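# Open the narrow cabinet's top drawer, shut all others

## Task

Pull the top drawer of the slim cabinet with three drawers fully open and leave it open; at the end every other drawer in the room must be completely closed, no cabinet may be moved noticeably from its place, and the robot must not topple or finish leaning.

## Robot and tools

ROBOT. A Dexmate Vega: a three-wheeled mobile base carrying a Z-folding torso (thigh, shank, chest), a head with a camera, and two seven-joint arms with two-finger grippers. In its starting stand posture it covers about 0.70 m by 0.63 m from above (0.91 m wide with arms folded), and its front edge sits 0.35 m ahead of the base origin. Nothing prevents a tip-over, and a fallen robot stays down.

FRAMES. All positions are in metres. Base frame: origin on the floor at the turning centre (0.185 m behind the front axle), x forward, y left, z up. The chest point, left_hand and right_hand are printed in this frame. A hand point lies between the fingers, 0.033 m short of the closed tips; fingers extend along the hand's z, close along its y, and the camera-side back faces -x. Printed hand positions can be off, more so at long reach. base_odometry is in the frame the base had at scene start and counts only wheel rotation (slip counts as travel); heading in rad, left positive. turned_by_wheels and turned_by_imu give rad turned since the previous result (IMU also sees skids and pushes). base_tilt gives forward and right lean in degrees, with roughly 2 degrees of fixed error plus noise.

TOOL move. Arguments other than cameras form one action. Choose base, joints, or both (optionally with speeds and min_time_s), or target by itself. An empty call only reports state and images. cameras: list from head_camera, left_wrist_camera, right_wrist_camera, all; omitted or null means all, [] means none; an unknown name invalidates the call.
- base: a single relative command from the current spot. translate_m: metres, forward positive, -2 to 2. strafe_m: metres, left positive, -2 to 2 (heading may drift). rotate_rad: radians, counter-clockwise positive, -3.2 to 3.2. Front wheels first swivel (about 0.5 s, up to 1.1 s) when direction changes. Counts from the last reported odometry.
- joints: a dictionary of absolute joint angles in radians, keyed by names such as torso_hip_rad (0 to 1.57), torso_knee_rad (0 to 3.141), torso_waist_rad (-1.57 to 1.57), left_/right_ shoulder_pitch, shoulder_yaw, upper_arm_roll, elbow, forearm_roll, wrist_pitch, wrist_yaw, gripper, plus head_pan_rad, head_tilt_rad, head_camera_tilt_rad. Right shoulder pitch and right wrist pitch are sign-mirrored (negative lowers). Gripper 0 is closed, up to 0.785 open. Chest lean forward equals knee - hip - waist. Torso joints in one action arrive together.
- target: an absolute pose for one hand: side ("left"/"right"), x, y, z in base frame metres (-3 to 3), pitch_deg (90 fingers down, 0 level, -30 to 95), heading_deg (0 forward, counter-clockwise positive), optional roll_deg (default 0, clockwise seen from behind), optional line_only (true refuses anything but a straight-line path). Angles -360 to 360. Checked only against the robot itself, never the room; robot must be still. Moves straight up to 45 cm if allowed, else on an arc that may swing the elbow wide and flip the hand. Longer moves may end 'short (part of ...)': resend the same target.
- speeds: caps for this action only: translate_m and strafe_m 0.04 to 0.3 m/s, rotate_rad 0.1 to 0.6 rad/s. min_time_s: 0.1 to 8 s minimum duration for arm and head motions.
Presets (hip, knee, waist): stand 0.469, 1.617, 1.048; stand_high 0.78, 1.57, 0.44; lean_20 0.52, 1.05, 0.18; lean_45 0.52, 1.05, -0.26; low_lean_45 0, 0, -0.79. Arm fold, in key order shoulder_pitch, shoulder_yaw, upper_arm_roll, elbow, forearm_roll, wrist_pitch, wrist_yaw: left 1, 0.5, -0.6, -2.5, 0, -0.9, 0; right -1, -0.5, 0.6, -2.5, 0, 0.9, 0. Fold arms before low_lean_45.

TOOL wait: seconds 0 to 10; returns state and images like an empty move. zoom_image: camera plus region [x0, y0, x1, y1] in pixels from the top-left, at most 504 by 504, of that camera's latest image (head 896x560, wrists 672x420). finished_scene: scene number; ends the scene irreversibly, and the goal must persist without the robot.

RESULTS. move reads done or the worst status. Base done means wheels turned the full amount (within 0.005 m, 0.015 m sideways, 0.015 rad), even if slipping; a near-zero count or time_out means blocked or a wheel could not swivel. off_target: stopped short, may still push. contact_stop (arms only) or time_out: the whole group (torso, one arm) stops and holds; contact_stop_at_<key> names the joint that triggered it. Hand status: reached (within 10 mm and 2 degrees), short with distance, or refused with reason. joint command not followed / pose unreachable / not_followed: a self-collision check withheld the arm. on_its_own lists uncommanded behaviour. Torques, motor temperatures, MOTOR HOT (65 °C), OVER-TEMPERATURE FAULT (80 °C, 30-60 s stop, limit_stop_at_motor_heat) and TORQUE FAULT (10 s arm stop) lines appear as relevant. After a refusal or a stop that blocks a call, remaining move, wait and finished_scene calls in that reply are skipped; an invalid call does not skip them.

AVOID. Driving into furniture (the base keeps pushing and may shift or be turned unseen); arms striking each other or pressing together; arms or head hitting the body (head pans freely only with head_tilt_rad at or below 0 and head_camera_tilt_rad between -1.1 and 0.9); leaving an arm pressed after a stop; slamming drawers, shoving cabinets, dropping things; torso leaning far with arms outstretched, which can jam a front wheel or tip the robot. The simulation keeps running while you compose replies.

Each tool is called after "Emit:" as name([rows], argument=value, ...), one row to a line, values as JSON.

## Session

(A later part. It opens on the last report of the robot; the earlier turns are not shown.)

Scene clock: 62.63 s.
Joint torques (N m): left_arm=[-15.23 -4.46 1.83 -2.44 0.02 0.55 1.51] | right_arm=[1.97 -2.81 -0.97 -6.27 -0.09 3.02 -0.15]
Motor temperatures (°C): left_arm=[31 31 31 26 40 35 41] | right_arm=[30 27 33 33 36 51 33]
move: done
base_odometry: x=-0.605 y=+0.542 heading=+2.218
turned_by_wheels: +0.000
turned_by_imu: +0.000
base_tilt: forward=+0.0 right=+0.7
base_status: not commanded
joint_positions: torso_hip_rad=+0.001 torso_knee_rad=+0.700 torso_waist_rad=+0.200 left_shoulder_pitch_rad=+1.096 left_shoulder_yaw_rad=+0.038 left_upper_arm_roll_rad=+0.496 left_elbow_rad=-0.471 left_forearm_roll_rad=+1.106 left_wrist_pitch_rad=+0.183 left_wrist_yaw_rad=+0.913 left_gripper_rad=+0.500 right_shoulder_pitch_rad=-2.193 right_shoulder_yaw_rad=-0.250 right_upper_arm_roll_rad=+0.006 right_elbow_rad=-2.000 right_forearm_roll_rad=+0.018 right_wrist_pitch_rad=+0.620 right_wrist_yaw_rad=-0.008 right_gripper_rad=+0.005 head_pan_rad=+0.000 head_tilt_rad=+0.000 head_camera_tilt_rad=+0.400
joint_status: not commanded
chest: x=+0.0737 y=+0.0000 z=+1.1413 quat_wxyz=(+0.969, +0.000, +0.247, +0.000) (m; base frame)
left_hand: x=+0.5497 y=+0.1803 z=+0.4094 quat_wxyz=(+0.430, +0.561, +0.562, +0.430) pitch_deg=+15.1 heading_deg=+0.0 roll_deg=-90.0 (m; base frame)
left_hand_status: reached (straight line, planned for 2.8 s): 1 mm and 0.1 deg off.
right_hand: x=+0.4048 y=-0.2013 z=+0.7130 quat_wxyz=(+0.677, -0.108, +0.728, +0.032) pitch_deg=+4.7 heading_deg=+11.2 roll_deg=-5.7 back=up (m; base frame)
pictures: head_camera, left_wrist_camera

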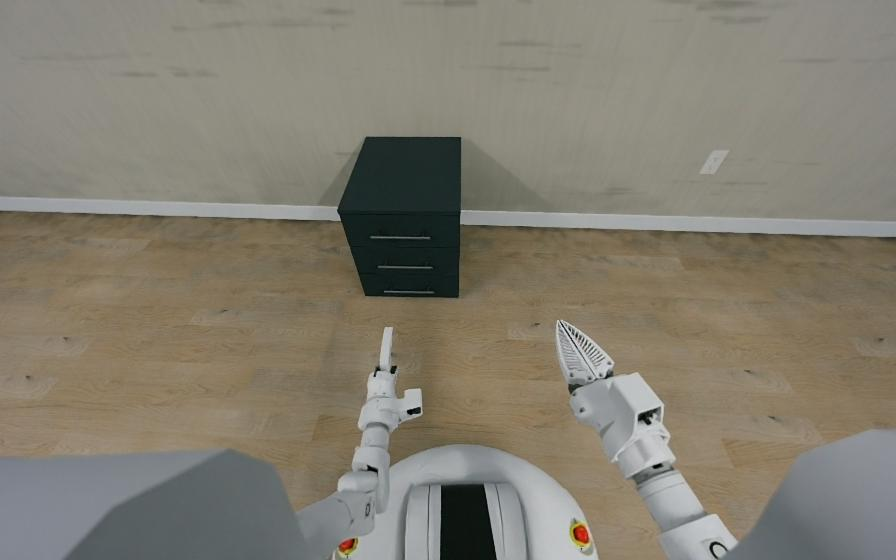

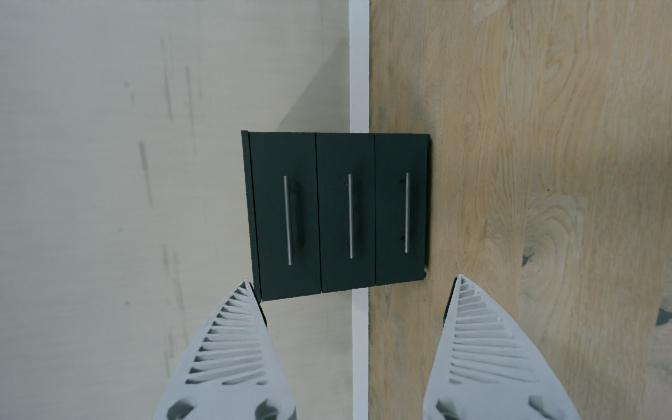

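Emit:
move(base={"translate_m": 0.3}, joints={"left_gripper_rad": 0.3}, cameras=["head_camera","left_wrist_camera"])

Scene clock: 66.17 s.
Joint torques (N m): left_arm=[-13.43 -4.25 1.98 -1.24 0.34 -0.48 1.54] | right_arm=[2.76 -5.34 -0.71 -6.49 0.06 2.64 -0.07]
Motor temperatures (°C): left_arm=[31 31 31 26 40 35 41] | right_arm=[30 27 33 33 36 49 33]
move: done
base_odometry: x=-0.785 y=+0.782 heading=+2.216
turned_by_wheels: -0.001
turned_by_imu: -0.004
base_tilt: forward=+0.1 right=+0.7
base_status: done
joint_positions: torso_hip_rad=+0.001 torso_knee_rad=+0.700 torso_waist_rad=+0.200 left_shoulder_pitch_rad=+1.095 left_shoulder_yaw_rad=+0.037 left_upper_arm_roll_rad=+0.496 left_elbow_rad=-0.468 left_forearm_roll_rad=+1.106 left_wrist_pitch_rad=+0.182 left_wrist_yaw_rad=+0.917 left_gripper_rad=+0.300 right_shoulder_pitch_rad=-2.193 right_shoulder_yaw_rad=-0.250 right_upper_arm_roll_rad=+0.006 right_elbow_rad=-2.000 right_forearm_roll_rad=+0.018 right_wrist_pitch_rad=+0.620 right_wrist_yaw_rad=-0.008 right_gripper_rad=+0.005 head_pan_rad=+0.000 head_tilt_rad=+0.000 head_camera_tilt_rad=+0.400
joint_status: all done
chest: x=+0.0737 y=+0.0000 z=+1.1413 quat_wxyz=(+0.969, +0.000, +0.247, +0.000) (m; base frame)
left_hand: x=+0.5498 y=+0.1802 z=+0.4099 quat_wxyz=(+0.430, +0.561, +0.561, +0.430) pitch_deg=+15.0 heading_deg=+0.0 roll_deg=-90.0 (m; base frame)
right_hand: x=+0.4048 y=-0.2013 z=+0.7130 quat_wxyz=(+0.677, -0.108, +0.728, +0.032) pitch_deg=+4.7 heading_deg=+11.2 roll_deg=-5.7 back=up (m; base frame)
pictures: head_camera, left_wrist_camera

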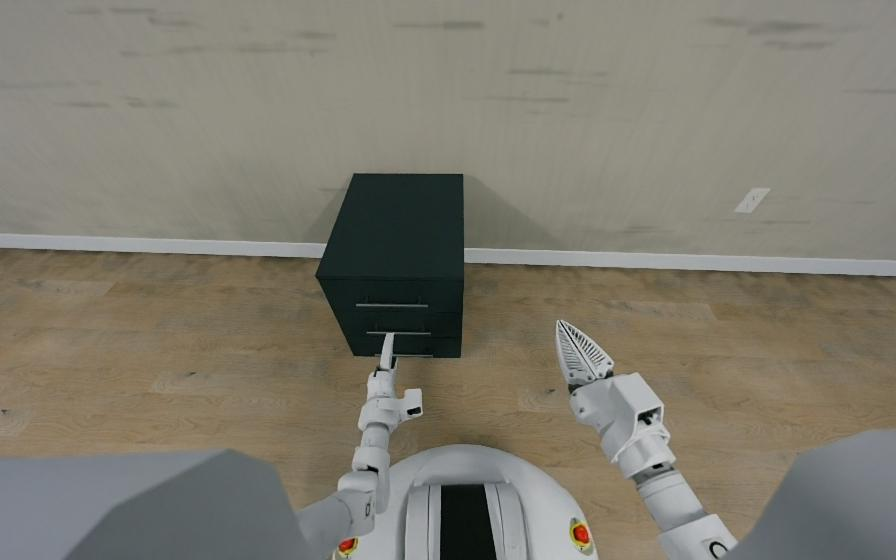

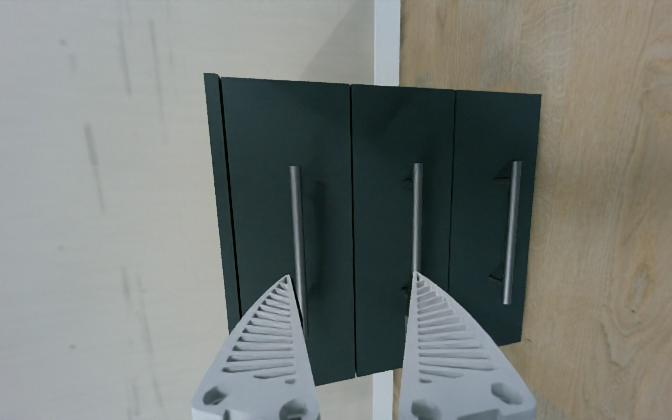

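Emit:
move(target={"side":"left","x":0.55,"y":0.18,"z":0.424,"pitch_deg":15,"heading_deg":0,"roll_deg":90}, cameras=[])

Emit:
move(base={"translate_m": 0.13}, speeds={"translate_m":0.1}, cameras=["head_camera","left_wrist_camera"])

Scene clock: 68.97 s.
Joint torques (N m): left_arm=[-1.46 -0.33 -4.3 -4.06 0.64 -0.49 0.78] | right_arm=[3.88 -3.85 -1.14 -7.14 -0.01 3.26 0.09]
Motor temperatures (°C): left_arm=[31 31 31 26 40 35 41] | right_arm=[30 27 33 33 36 48 33]
move: done
base_odometry: x=-0.785 y=+0.782 heading=+2.216
turned_by_wheels: +0.000
turned_by_imu: +0.000
base_tilt: forward=+0.0 right=+0.7
base_status: not commanded
joint_positions: torso_hip_rad=+0.001 torso_knee_rad=+0.700 torso_waist_rad=+0.200 left_shoulder_pitch_rad=+1.219 left_shoulder_yaw_rad=+0.103 left_upper_arm_roll_rad=+0.489 left_elbow_rad=-0.755 left_forearm_roll_rad=+1.133 left_wrist_pitch_rad=+0.248 left_wrist_yaw_rad=+0.783 left_gripper_rad=+0.300 right_shoulder_pitch_rad=-2.193 right_shoulder_yaw_rad=-0.250 right_upper_arm_roll_rad=+0.006 right_elbow_rad=-2.000 right_forearm_roll_rad=+0.018 right_wrist_pitch_rad=+0.620 right_wrist_yaw_rad=-0.008 right_gripper_rad=+0.005 head_pan_rad=+0.000 head_tilt_rad=+0.000 head_camera_tilt_rad=+0.400
joint_status: not commanded
chest: x=+0.0737 y=+0.0000 z=+1.1413 quat_wxyz=(+0.969, +0.000, +0.247, +0.000) (m; base frame)
left_hand: x=+0.5500 y=+0.1798 z=+0.4237 quat_wxyz=(+0.431, +0.561, +0.561, +0.430) pitch_deg=+15.0 heading_deg=+0.0 roll_deg=+90.0 (m; base frame)
left_hand_status: reached (straight line, planned for 1.2 s): 0 mm and 0.0 deg off.
right_hand: x=+0.4048 y=-0.2013 z=+0.7130 quat_wxyz=(+0.677, -0.108, +0.728, +0.032) pitch_deg=+4.7 heading_deg=+11.2 roll_deg=-5.7 back=up (m; base frame)
pictures: none
No camera images: "cameras" was empty.

Scene clock: 71.13 s.
Joint torques (N m): left_arm=[-1.15 0.95 -4.55 -4.6 0.73 -0.55 0.97] | right_arm=[4.38 -4.47 -1.25 -6.79 0 2.57 0.09]
Motor temperatures (°C): left_arm=[31 31 31 26 40 35 41] | right_arm=[30 27 33 32 36 47 33]
move: done
base_odometry: x=-0.863 y=+0.886 heading=+2.215
turned_by_wheels: -0.001
turned_by_imu: -0.001
base_tilt: forward=+0.1 right=+0.7
base_status: done
joint_positions: torso_hip_rad=+0.001 torso_knee_rad=+0.700 torso_waist_rad=+0.200 left_shoulder_pitch_rad=+1.221 left_shoulder_yaw_rad=+0.103 left_upper_arm_roll_rad=+0.489 left_elbow_rad=-0.759 left_forearm_roll_rad=+1.134 left_wrist_pitch_rad=+0.249 left_wrist_yaw_rad=+0.782 left_gripper_rad=+0.300 right_shoulder_pitch_rad=-2.193 right_shoulder_yaw_rad=-0.250 right_upper_arm_roll_rad=+0.006 right_elbow_rad=-2.000 right_forearm_roll_rad=+0.018 right_wrist_pitch_rad=+0.620 right_wrist_yaw_rad=-0.008 right_gripper_rad=+0.005 head_pan_rad=+0.000 head_tilt_rad=+0.000 head_camera_tilt_rad=+0.400
joint_status: not commanded
chest: x=+0.0737 y=+0.0000 z=+1.1413 quat_wxyz=(+0.969, +0.000, +0.247, +0.000) (m; base frame)
left_hand: x=+0.5500 y=+0.1798 z=+0.4240 quat_wxyz=(+0.431, +0.561, +0.561, +0.430) pitch_deg=+15.0 heading_deg=+0.0 roll_deg=+90.0 (m; base frame)
right_hand: x=+0.4048 y=-0.2013 z=+0.7130 quat_wxyz=(+0.677, -0.108, +0.728, +0.032) pitch_deg=+4.7 heading_deg=+11.2 roll_deg=-5.7 back=up (m; base frame)
pictures: head_camera, left_wrist_camera

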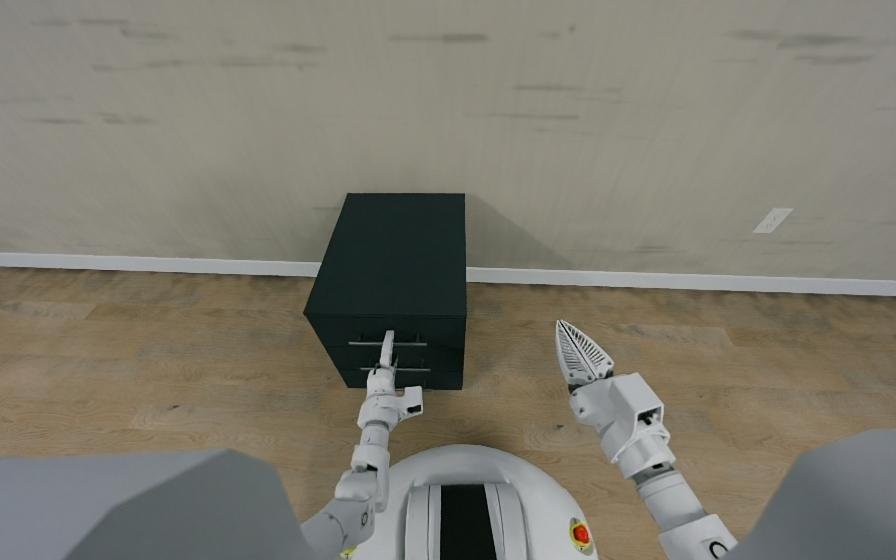

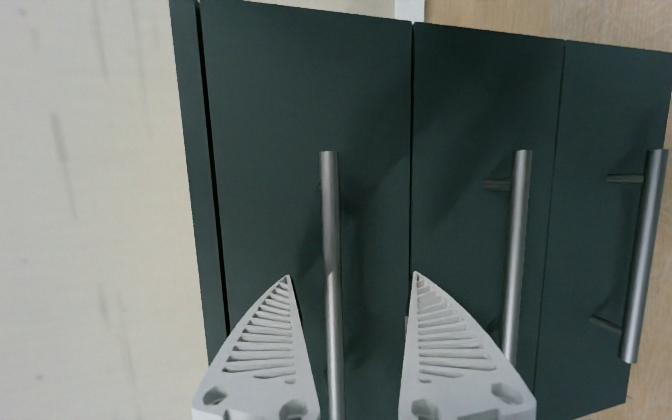

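Emit:
move(target={"side":"left","x":0.57,"y":0.18,"z":0.43,"pitch_deg":15,"heading_deg":0,"roll_deg":90}, cameras=["left_wrist_camera"])

Emit:
move(joints={"left_gripper_rad": 0.0}, cameras=["left_wrist_camera"])

Emit:
move(base={"translate_m": -0.15}, speeds={"translate_m":0.1}, cameras=["head_camera","left_wrist_camera"])

Scene clock: 72.53 s.
Joint torques (N m): left_arm=[-25.27 1.01 -6.84 -6.28 0.53 -0.08 -0.78] | right_arm=[3.56 -3.05 -0.7 -6.82 0.18 2.78 0.08]
Motor temperatures (°C): left_arm=[31 31 31 26 40 35 41] | right_arm=[30 27 33 32 36 46 33]
move: done
base_odometry: x=-0.863 y=+0.886 heading=+2.215
turned_by_wheels: +0.000
turned_by_imu: +0.000
base_tilt: forward=+0.0 right=+0.8
base_status: not commanded
joint_positions: torso_hip_rad=+0.001 torso_knee_rad=+0.700 torso_waist_rad=+0.200 left_shoulder_pitch_rad=+1.199 left_shoulder_yaw_rad=+0.106 left_upper_arm_roll_rad=+0.489 left_elbow_rad=-0.772 left_forearm_roll_rad=+1.136 left_wrist_pitch_rad=+0.252 left_wrist_yaw_rad=+0.747 left_gripper_rad=+0.300 right_shoulder_pitch_rad=-2.193 right_shoulder_yaw_rad=-0.250 right_upper_arm_roll_rad=+0.006 right_elbow_rad=-2.000 right_forearm_roll_rad=+0.018 right_wrist_pitch_rad=+0.620 right_wrist_yaw_rad=-0.008 right_gripper_rad=+0.005 head_pan_rad=+0.000 head_tilt_rad=+0.000 head_camera_tilt_rad=+0.400
joint_status: not commanded
chest: x=+0.0736 y=+0.0000 z=+1.1413 quat_wxyz=(+0.969, +0.000, +0.247, +0.000) (m; base frame)
left_hand: x=+0.5672 y=+0.1798 z=+0.4290 quat_wxyz=(+0.430, +0.561, +0.561, +0.430) pitch_deg=+15.0 heading_deg=+0.0 roll_deg=+90.0 (m; base frame)
left_hand_status: reached (straight line, planned for 0.4 s): 3 mm and 0.0 deg off.
right_hand: x=+0.4048 y=-0.2013 z=+0.7130 quat_wxyz=(+0.677, -0.108, +0.728, +0.032) pitch_deg=+4.7 heading_deg=+11.2 roll_deg=-5.7 back=up (m; base frame)
pictures: left_wrist_camera

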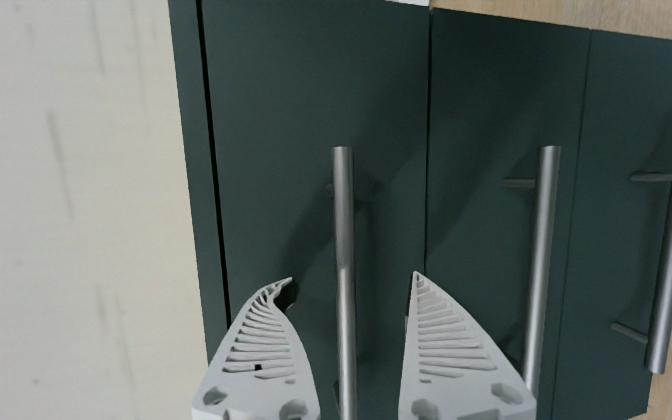

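Scene clock: 73.57 s.
Joint torques (N m): left_arm=[-7.46 0.56 -3.59 -2.24 -0.07 -0.14 -0.55] | right_arm=[2.19 -3.83 -0.63 -6.47 0.11 2.73 -0.1]
Motor temperatures (°C): left_arm=[31 31 31 26 40 35 41] | right_arm=[30 27 33 32 36 46 33]
move: done
base_odometry: x=-0.863 y=+0.886 heading=+2.215
turned_by_wheels: +0.000
turned_by_imu: +0.000
base_tilt: forward=+0.0 right=+0.7
base_status: not commanded
joint_positions: torso_hip_rad=+0.001 torso_knee_rad=+0.700 torso_waist_rad=+0.200 left_shoulder_pitch_rad=+1.196 left_shoulder_yaw_rad=+0.107 left_upper_arm_roll_rad=+0.488 left_elbow_rad=-0.774 left_forearm_roll_rad=+1.136 left_wrist_pitch_rad=+0.252 left_wrist_yaw_rad=+0.743 left_gripper_rad=+0.000 right_shoulder_pitch_rad=-2.193 right_shoulder_yaw_rad=-0.250 right_upper_arm_roll_rad=+0.006 right_elbow_rad=-2.000 right_forearm_roll_rad=+0.018 right_wrist_pitch_rad=+0.620 right_wrist_yaw_rad=-0.008 right_gripper_rad=+0.005 head_pan_rad=+0.000 head_tilt_rad=+0.000 head_camera_tilt_rad=+0.400
joint_status: all done
chest: x=+0.0736 y=+0.0000 z=+1.1413 quat_wxyz=(+0.969, +0.000, +0.247, +0.000) (m; base frame)
left_hand: x=+0.5699 y=+0.1798 z=+0.4303 quat_wxyz=(+0.431, +0.561, +0.561, +0.431) pitch_deg=+15.0 heading_deg=+0.0 roll_deg=+90.0 (m; base frame)
right_hand: x=+0.4048 y=-0.2013 z=+0.7131 quat_wxyz=(+0.677, -0.108, +0.728, +0.032) pitch_deg=+4.7 heading_deg=+11.2 roll_deg=-5.7 back=up (m; base frame)
pictures: left_wrist_camera

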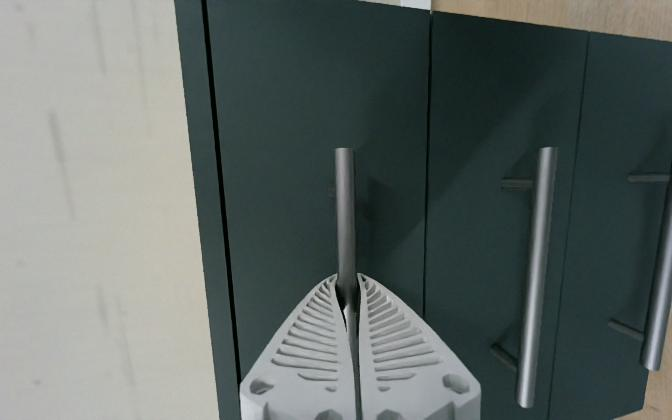

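Scene clock: 75.93 s.
Joint torques (N m): left_arm=[-5.19 -3.13 0.62 -2.39 1.52 -2 -0.58] | right_arm=[2.9 -4.52 -0.75 -7.75 -0.02 2.92 -0.06]
Motor temperatures (°C): left_arm=[31 31 31 26 40 35 41] | right_arm=[30 27 33 32 36 45 33]
move: done
base_odometry: x=-0.773 y=+0.766 heading=+2.216
turned_by_wheels: +0.001
turned_by_imu: +0.002
base_tilt: forward=+0.1 right=+0.8
base_status: done
joint_positions: torso_hip_rad=+0.001 torso_knee_rad=+0.700 torso_waist_rad=+0.200 left_shoulder_pitch_rad=+1.196 left_shoulder_yaw_rad=+0.107 left_upper_arm_roll_rad=+0.488 left_elbow_rad=-0.774 left_forearm_roll_rad=+1.136 left_wrist_pitch_rad=+0.253 left_wrist_yaw_rad=+0.743 left_gripper_rad=+0.000 right_shoulder_pitch_rad=-2.193 right_shoulder_yaw_rad=-0.250 right_upper_arm_roll_rad=+0.006 right_elbow_rad=-2.000 right_forearm_roll_rad=+0.018 right_wrist_pitch_rad=+0.620 right_wrist_yaw_rad=-0.008 right_gripper_rad=+0.005 head_pan_rad=+0.000 head_tilt_rad=+0.000 head_camera_tilt_rad=+0.400
joint_status: not commanded
chest: x=+0.0735 y=+0.0000 z=+1.1413 quat_wxyz=(+0.969, +0.000, +0.247, +0.000) (m; base frame)
left_hand: x=+0.5702 y=+0.1804 z=+0.4303 quat_wxyz=(+0.430, +0.561, +0.561, +0.431) pitch_deg=+15.0 heading_deg=+0.0 roll_deg=-90.0 (m; base frame)
right_hand: x=+0.4048 y=-0.2013 z=+0.7131 quat_wxyz=(+0.677, -0.108, +0.728, +0.032) pitch_deg=+4.7 heading_deg=+11.2 roll_deg=-5.7 back=up (m; base frame)
pictures: head_camera, left_wrist_camera

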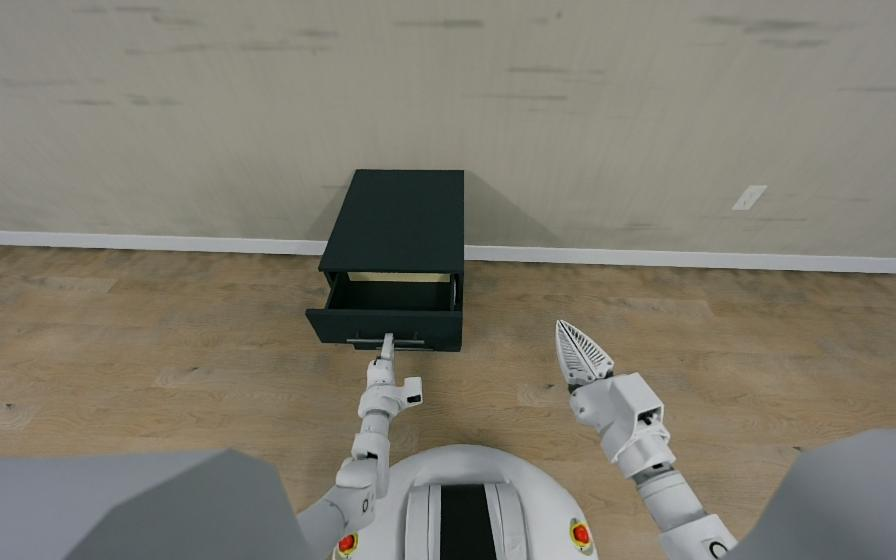

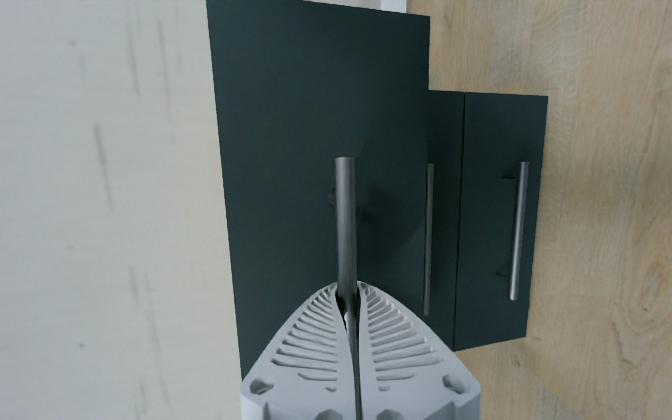

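Emit:
move(base={"translate_m": -0.18}, speeds={"translate_m":0.08}, cameras=["head_camera"])

Emit:
move(base={"translate_m": -0.1}, speeds={"translate_m":0.05}, cameras=["head_camera","left_wrist_camera"])

Scene clock: 79.33 s.
Joint torques (N m): left_arm=[-3.11 -4.77 3 -2.11 2.17 -2.59 -0.5] | right_arm=[3.28 -3.66 -1.09 -6.02 0.01 3.22 -0.17]
Motor temperatures (°C): left_arm=[31 31 31 26 40 35 41] | right_arm=[30 27 33 32 36 44 33]
move: done
base_odometry: x=-0.665 y=+0.622 heading=+2.215
turned_by_wheels: -0.001
turned_by_imu: -0.002
base_tilt: forward=+0.0 right=+0.8
base_status: done
joint_positions: torso_hip_rad=+0.001 torso_knee_rad=+0.700 torso_waist_rad=+0.200 left_shoulder_pitch_rad=+1.196 left_shoulder_yaw_rad=+0.107 left_upper_arm_roll_rad=+0.488 left_elbow_rad=-0.774 left_forearm_roll_rad=+1.135 left_wrist_pitch_rad=+0.253 left_wrist_yaw_rad=+0.743 left_gripper_rad=+0.000 right_shoulder_pitch_rad=-2.193 right_shoulder_yaw_rad=-0.250 right_upper_arm_roll_rad=+0.006 right_elbow_rad=-2.000 right_forearm_roll_rad=+0.018 right_wrist_pitch_rad=+0.620 right_wrist_yaw_rad=-0.008 right_gripper_rad=+0.005 head_pan_rad=+0.000 head_tilt_rad=+0.000 head_camera_tilt_rad=+0.400
joint_status: not commanded
chest: x=+0.0736 y=+0.0000 z=+1.1413 quat_wxyz=(+0.969, +0.000, +0.247, +0.000) (m; base frame)
left_hand: x=+0.5702 y=+0.1806 z=+0.4303 quat_wxyz=(+0.430, +0.561, +0.561, +0.431) pitch_deg=+15.0 heading_deg=+0.1 roll_deg=-90.0 (m; base frame)
right_hand: x=+0.4048 y=-0.2013 z=+0.7131 quat_wxyz=(+0.677, -0.108, +0.728, +0.032) pitch_deg=+4.7 heading_deg=+11.2 roll_deg=-5.7 back=up (m; base frame)
pictures: head_camera

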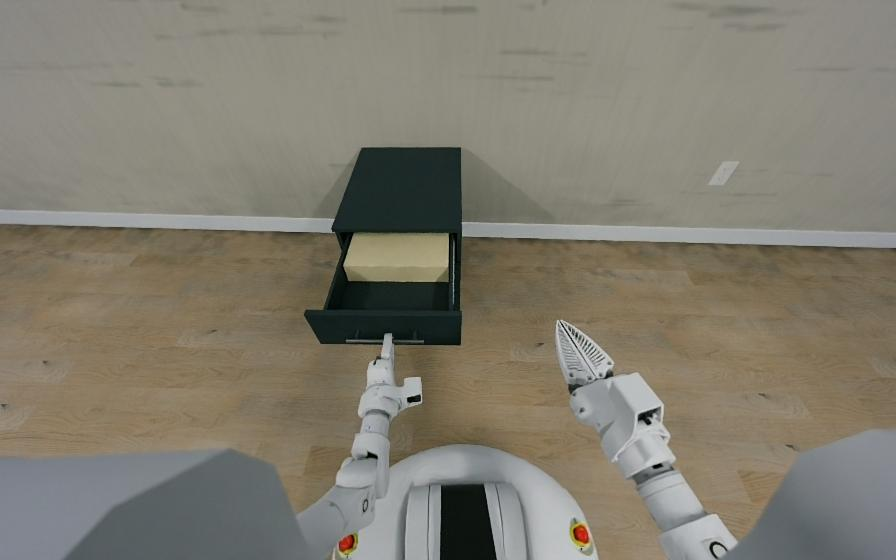

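Scene clock: 82.07 s.
Joint torques (N m): left_arm=[-4.54 -3.29 1.33 -3.9 0.36 -0.18 0.77] | right_arm=[2.13 -3.39 -0.58 -6.4 0.06 2.91 0.08]
Motor temperatures (°C): left_arm=[31 31 31 26 40 35 41] | right_arm=[30 27 33 32 36 44 33]
move: done
base_odometry: x=-0.606 y=+0.542 heading=+2.213
turned_by_wheels: -0.001
turned_by_imu: -0.001
base_tilt: forward=+0.0 right=+0.8
base_status: done
joint_positions: torso_hip_rad=+0.001 torso_knee_rad=+0.700 torso_waist_rad=+0.200 left_shoulder_pitch_rad=+1.196 left_shoulder_yaw_rad=+0.107 left_upper_arm_roll_rad=+0.488 left_elbow_rad=-0.774 left_forearm_roll_rad=+1.136 left_wrist_pitch_rad=+0.252 left_wrist_yaw_rad=+0.742 left_gripper_rad=+0.000 right_shoulder_pitch_rad=-2.193 right_shoulder_yaw_rad=-0.250 right_upper_arm_roll_rad=+0.006 right_elbow_rad=-2.000 right_forearm_roll_rad=+0.018 right_wrist_pitch_rad=+0.620 right_wrist_yaw_rad=-0.008 right_gripper_rad=+0.005 head_pan_rad=+0.000 head_tilt_rad=+0.000 head_camera_tilt_rad=+0.400
joint_status: not commanded
chest: x=+0.0736 y=+0.0000 z=+1.1413 quat_wxyz=(+0.969, +0.000, +0.247, +0.000) (m; base frame)
left_hand: x=+0.5701 y=+0.1802 z=+0.4301 quat_wxyz=(+0.430, +0.561, +0.561, +0.431) pitch_deg=+15.0 heading_deg=+0.0 roll_deg=-90.0 (m; base frame)
right_hand: x=+0.4048 y=-0.2013 z=+0.7130 quat_wxyz=(+0.677, -0.108, +0.728, +0.032) pitch_deg=+4.7 heading_deg=+11.2 roll_deg=-5.7 back=up (m; base frame)
pictures: head_camera, left_wrist_camera

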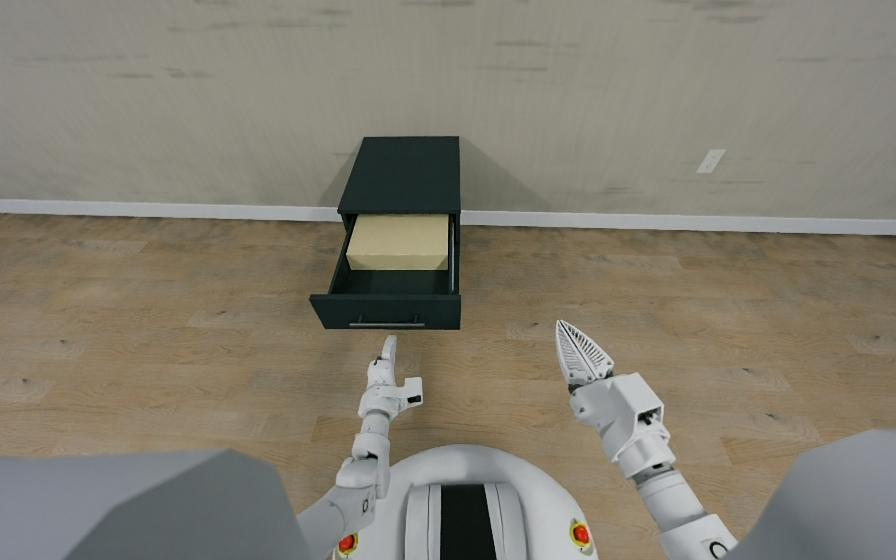

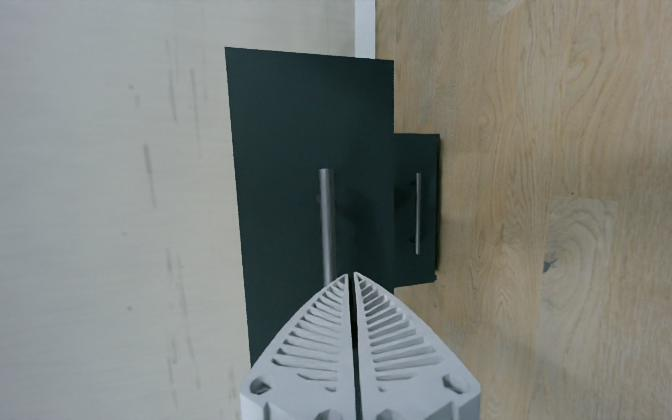

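Emit:
finished_scene(scene=1)

The scene is finished: the task was done.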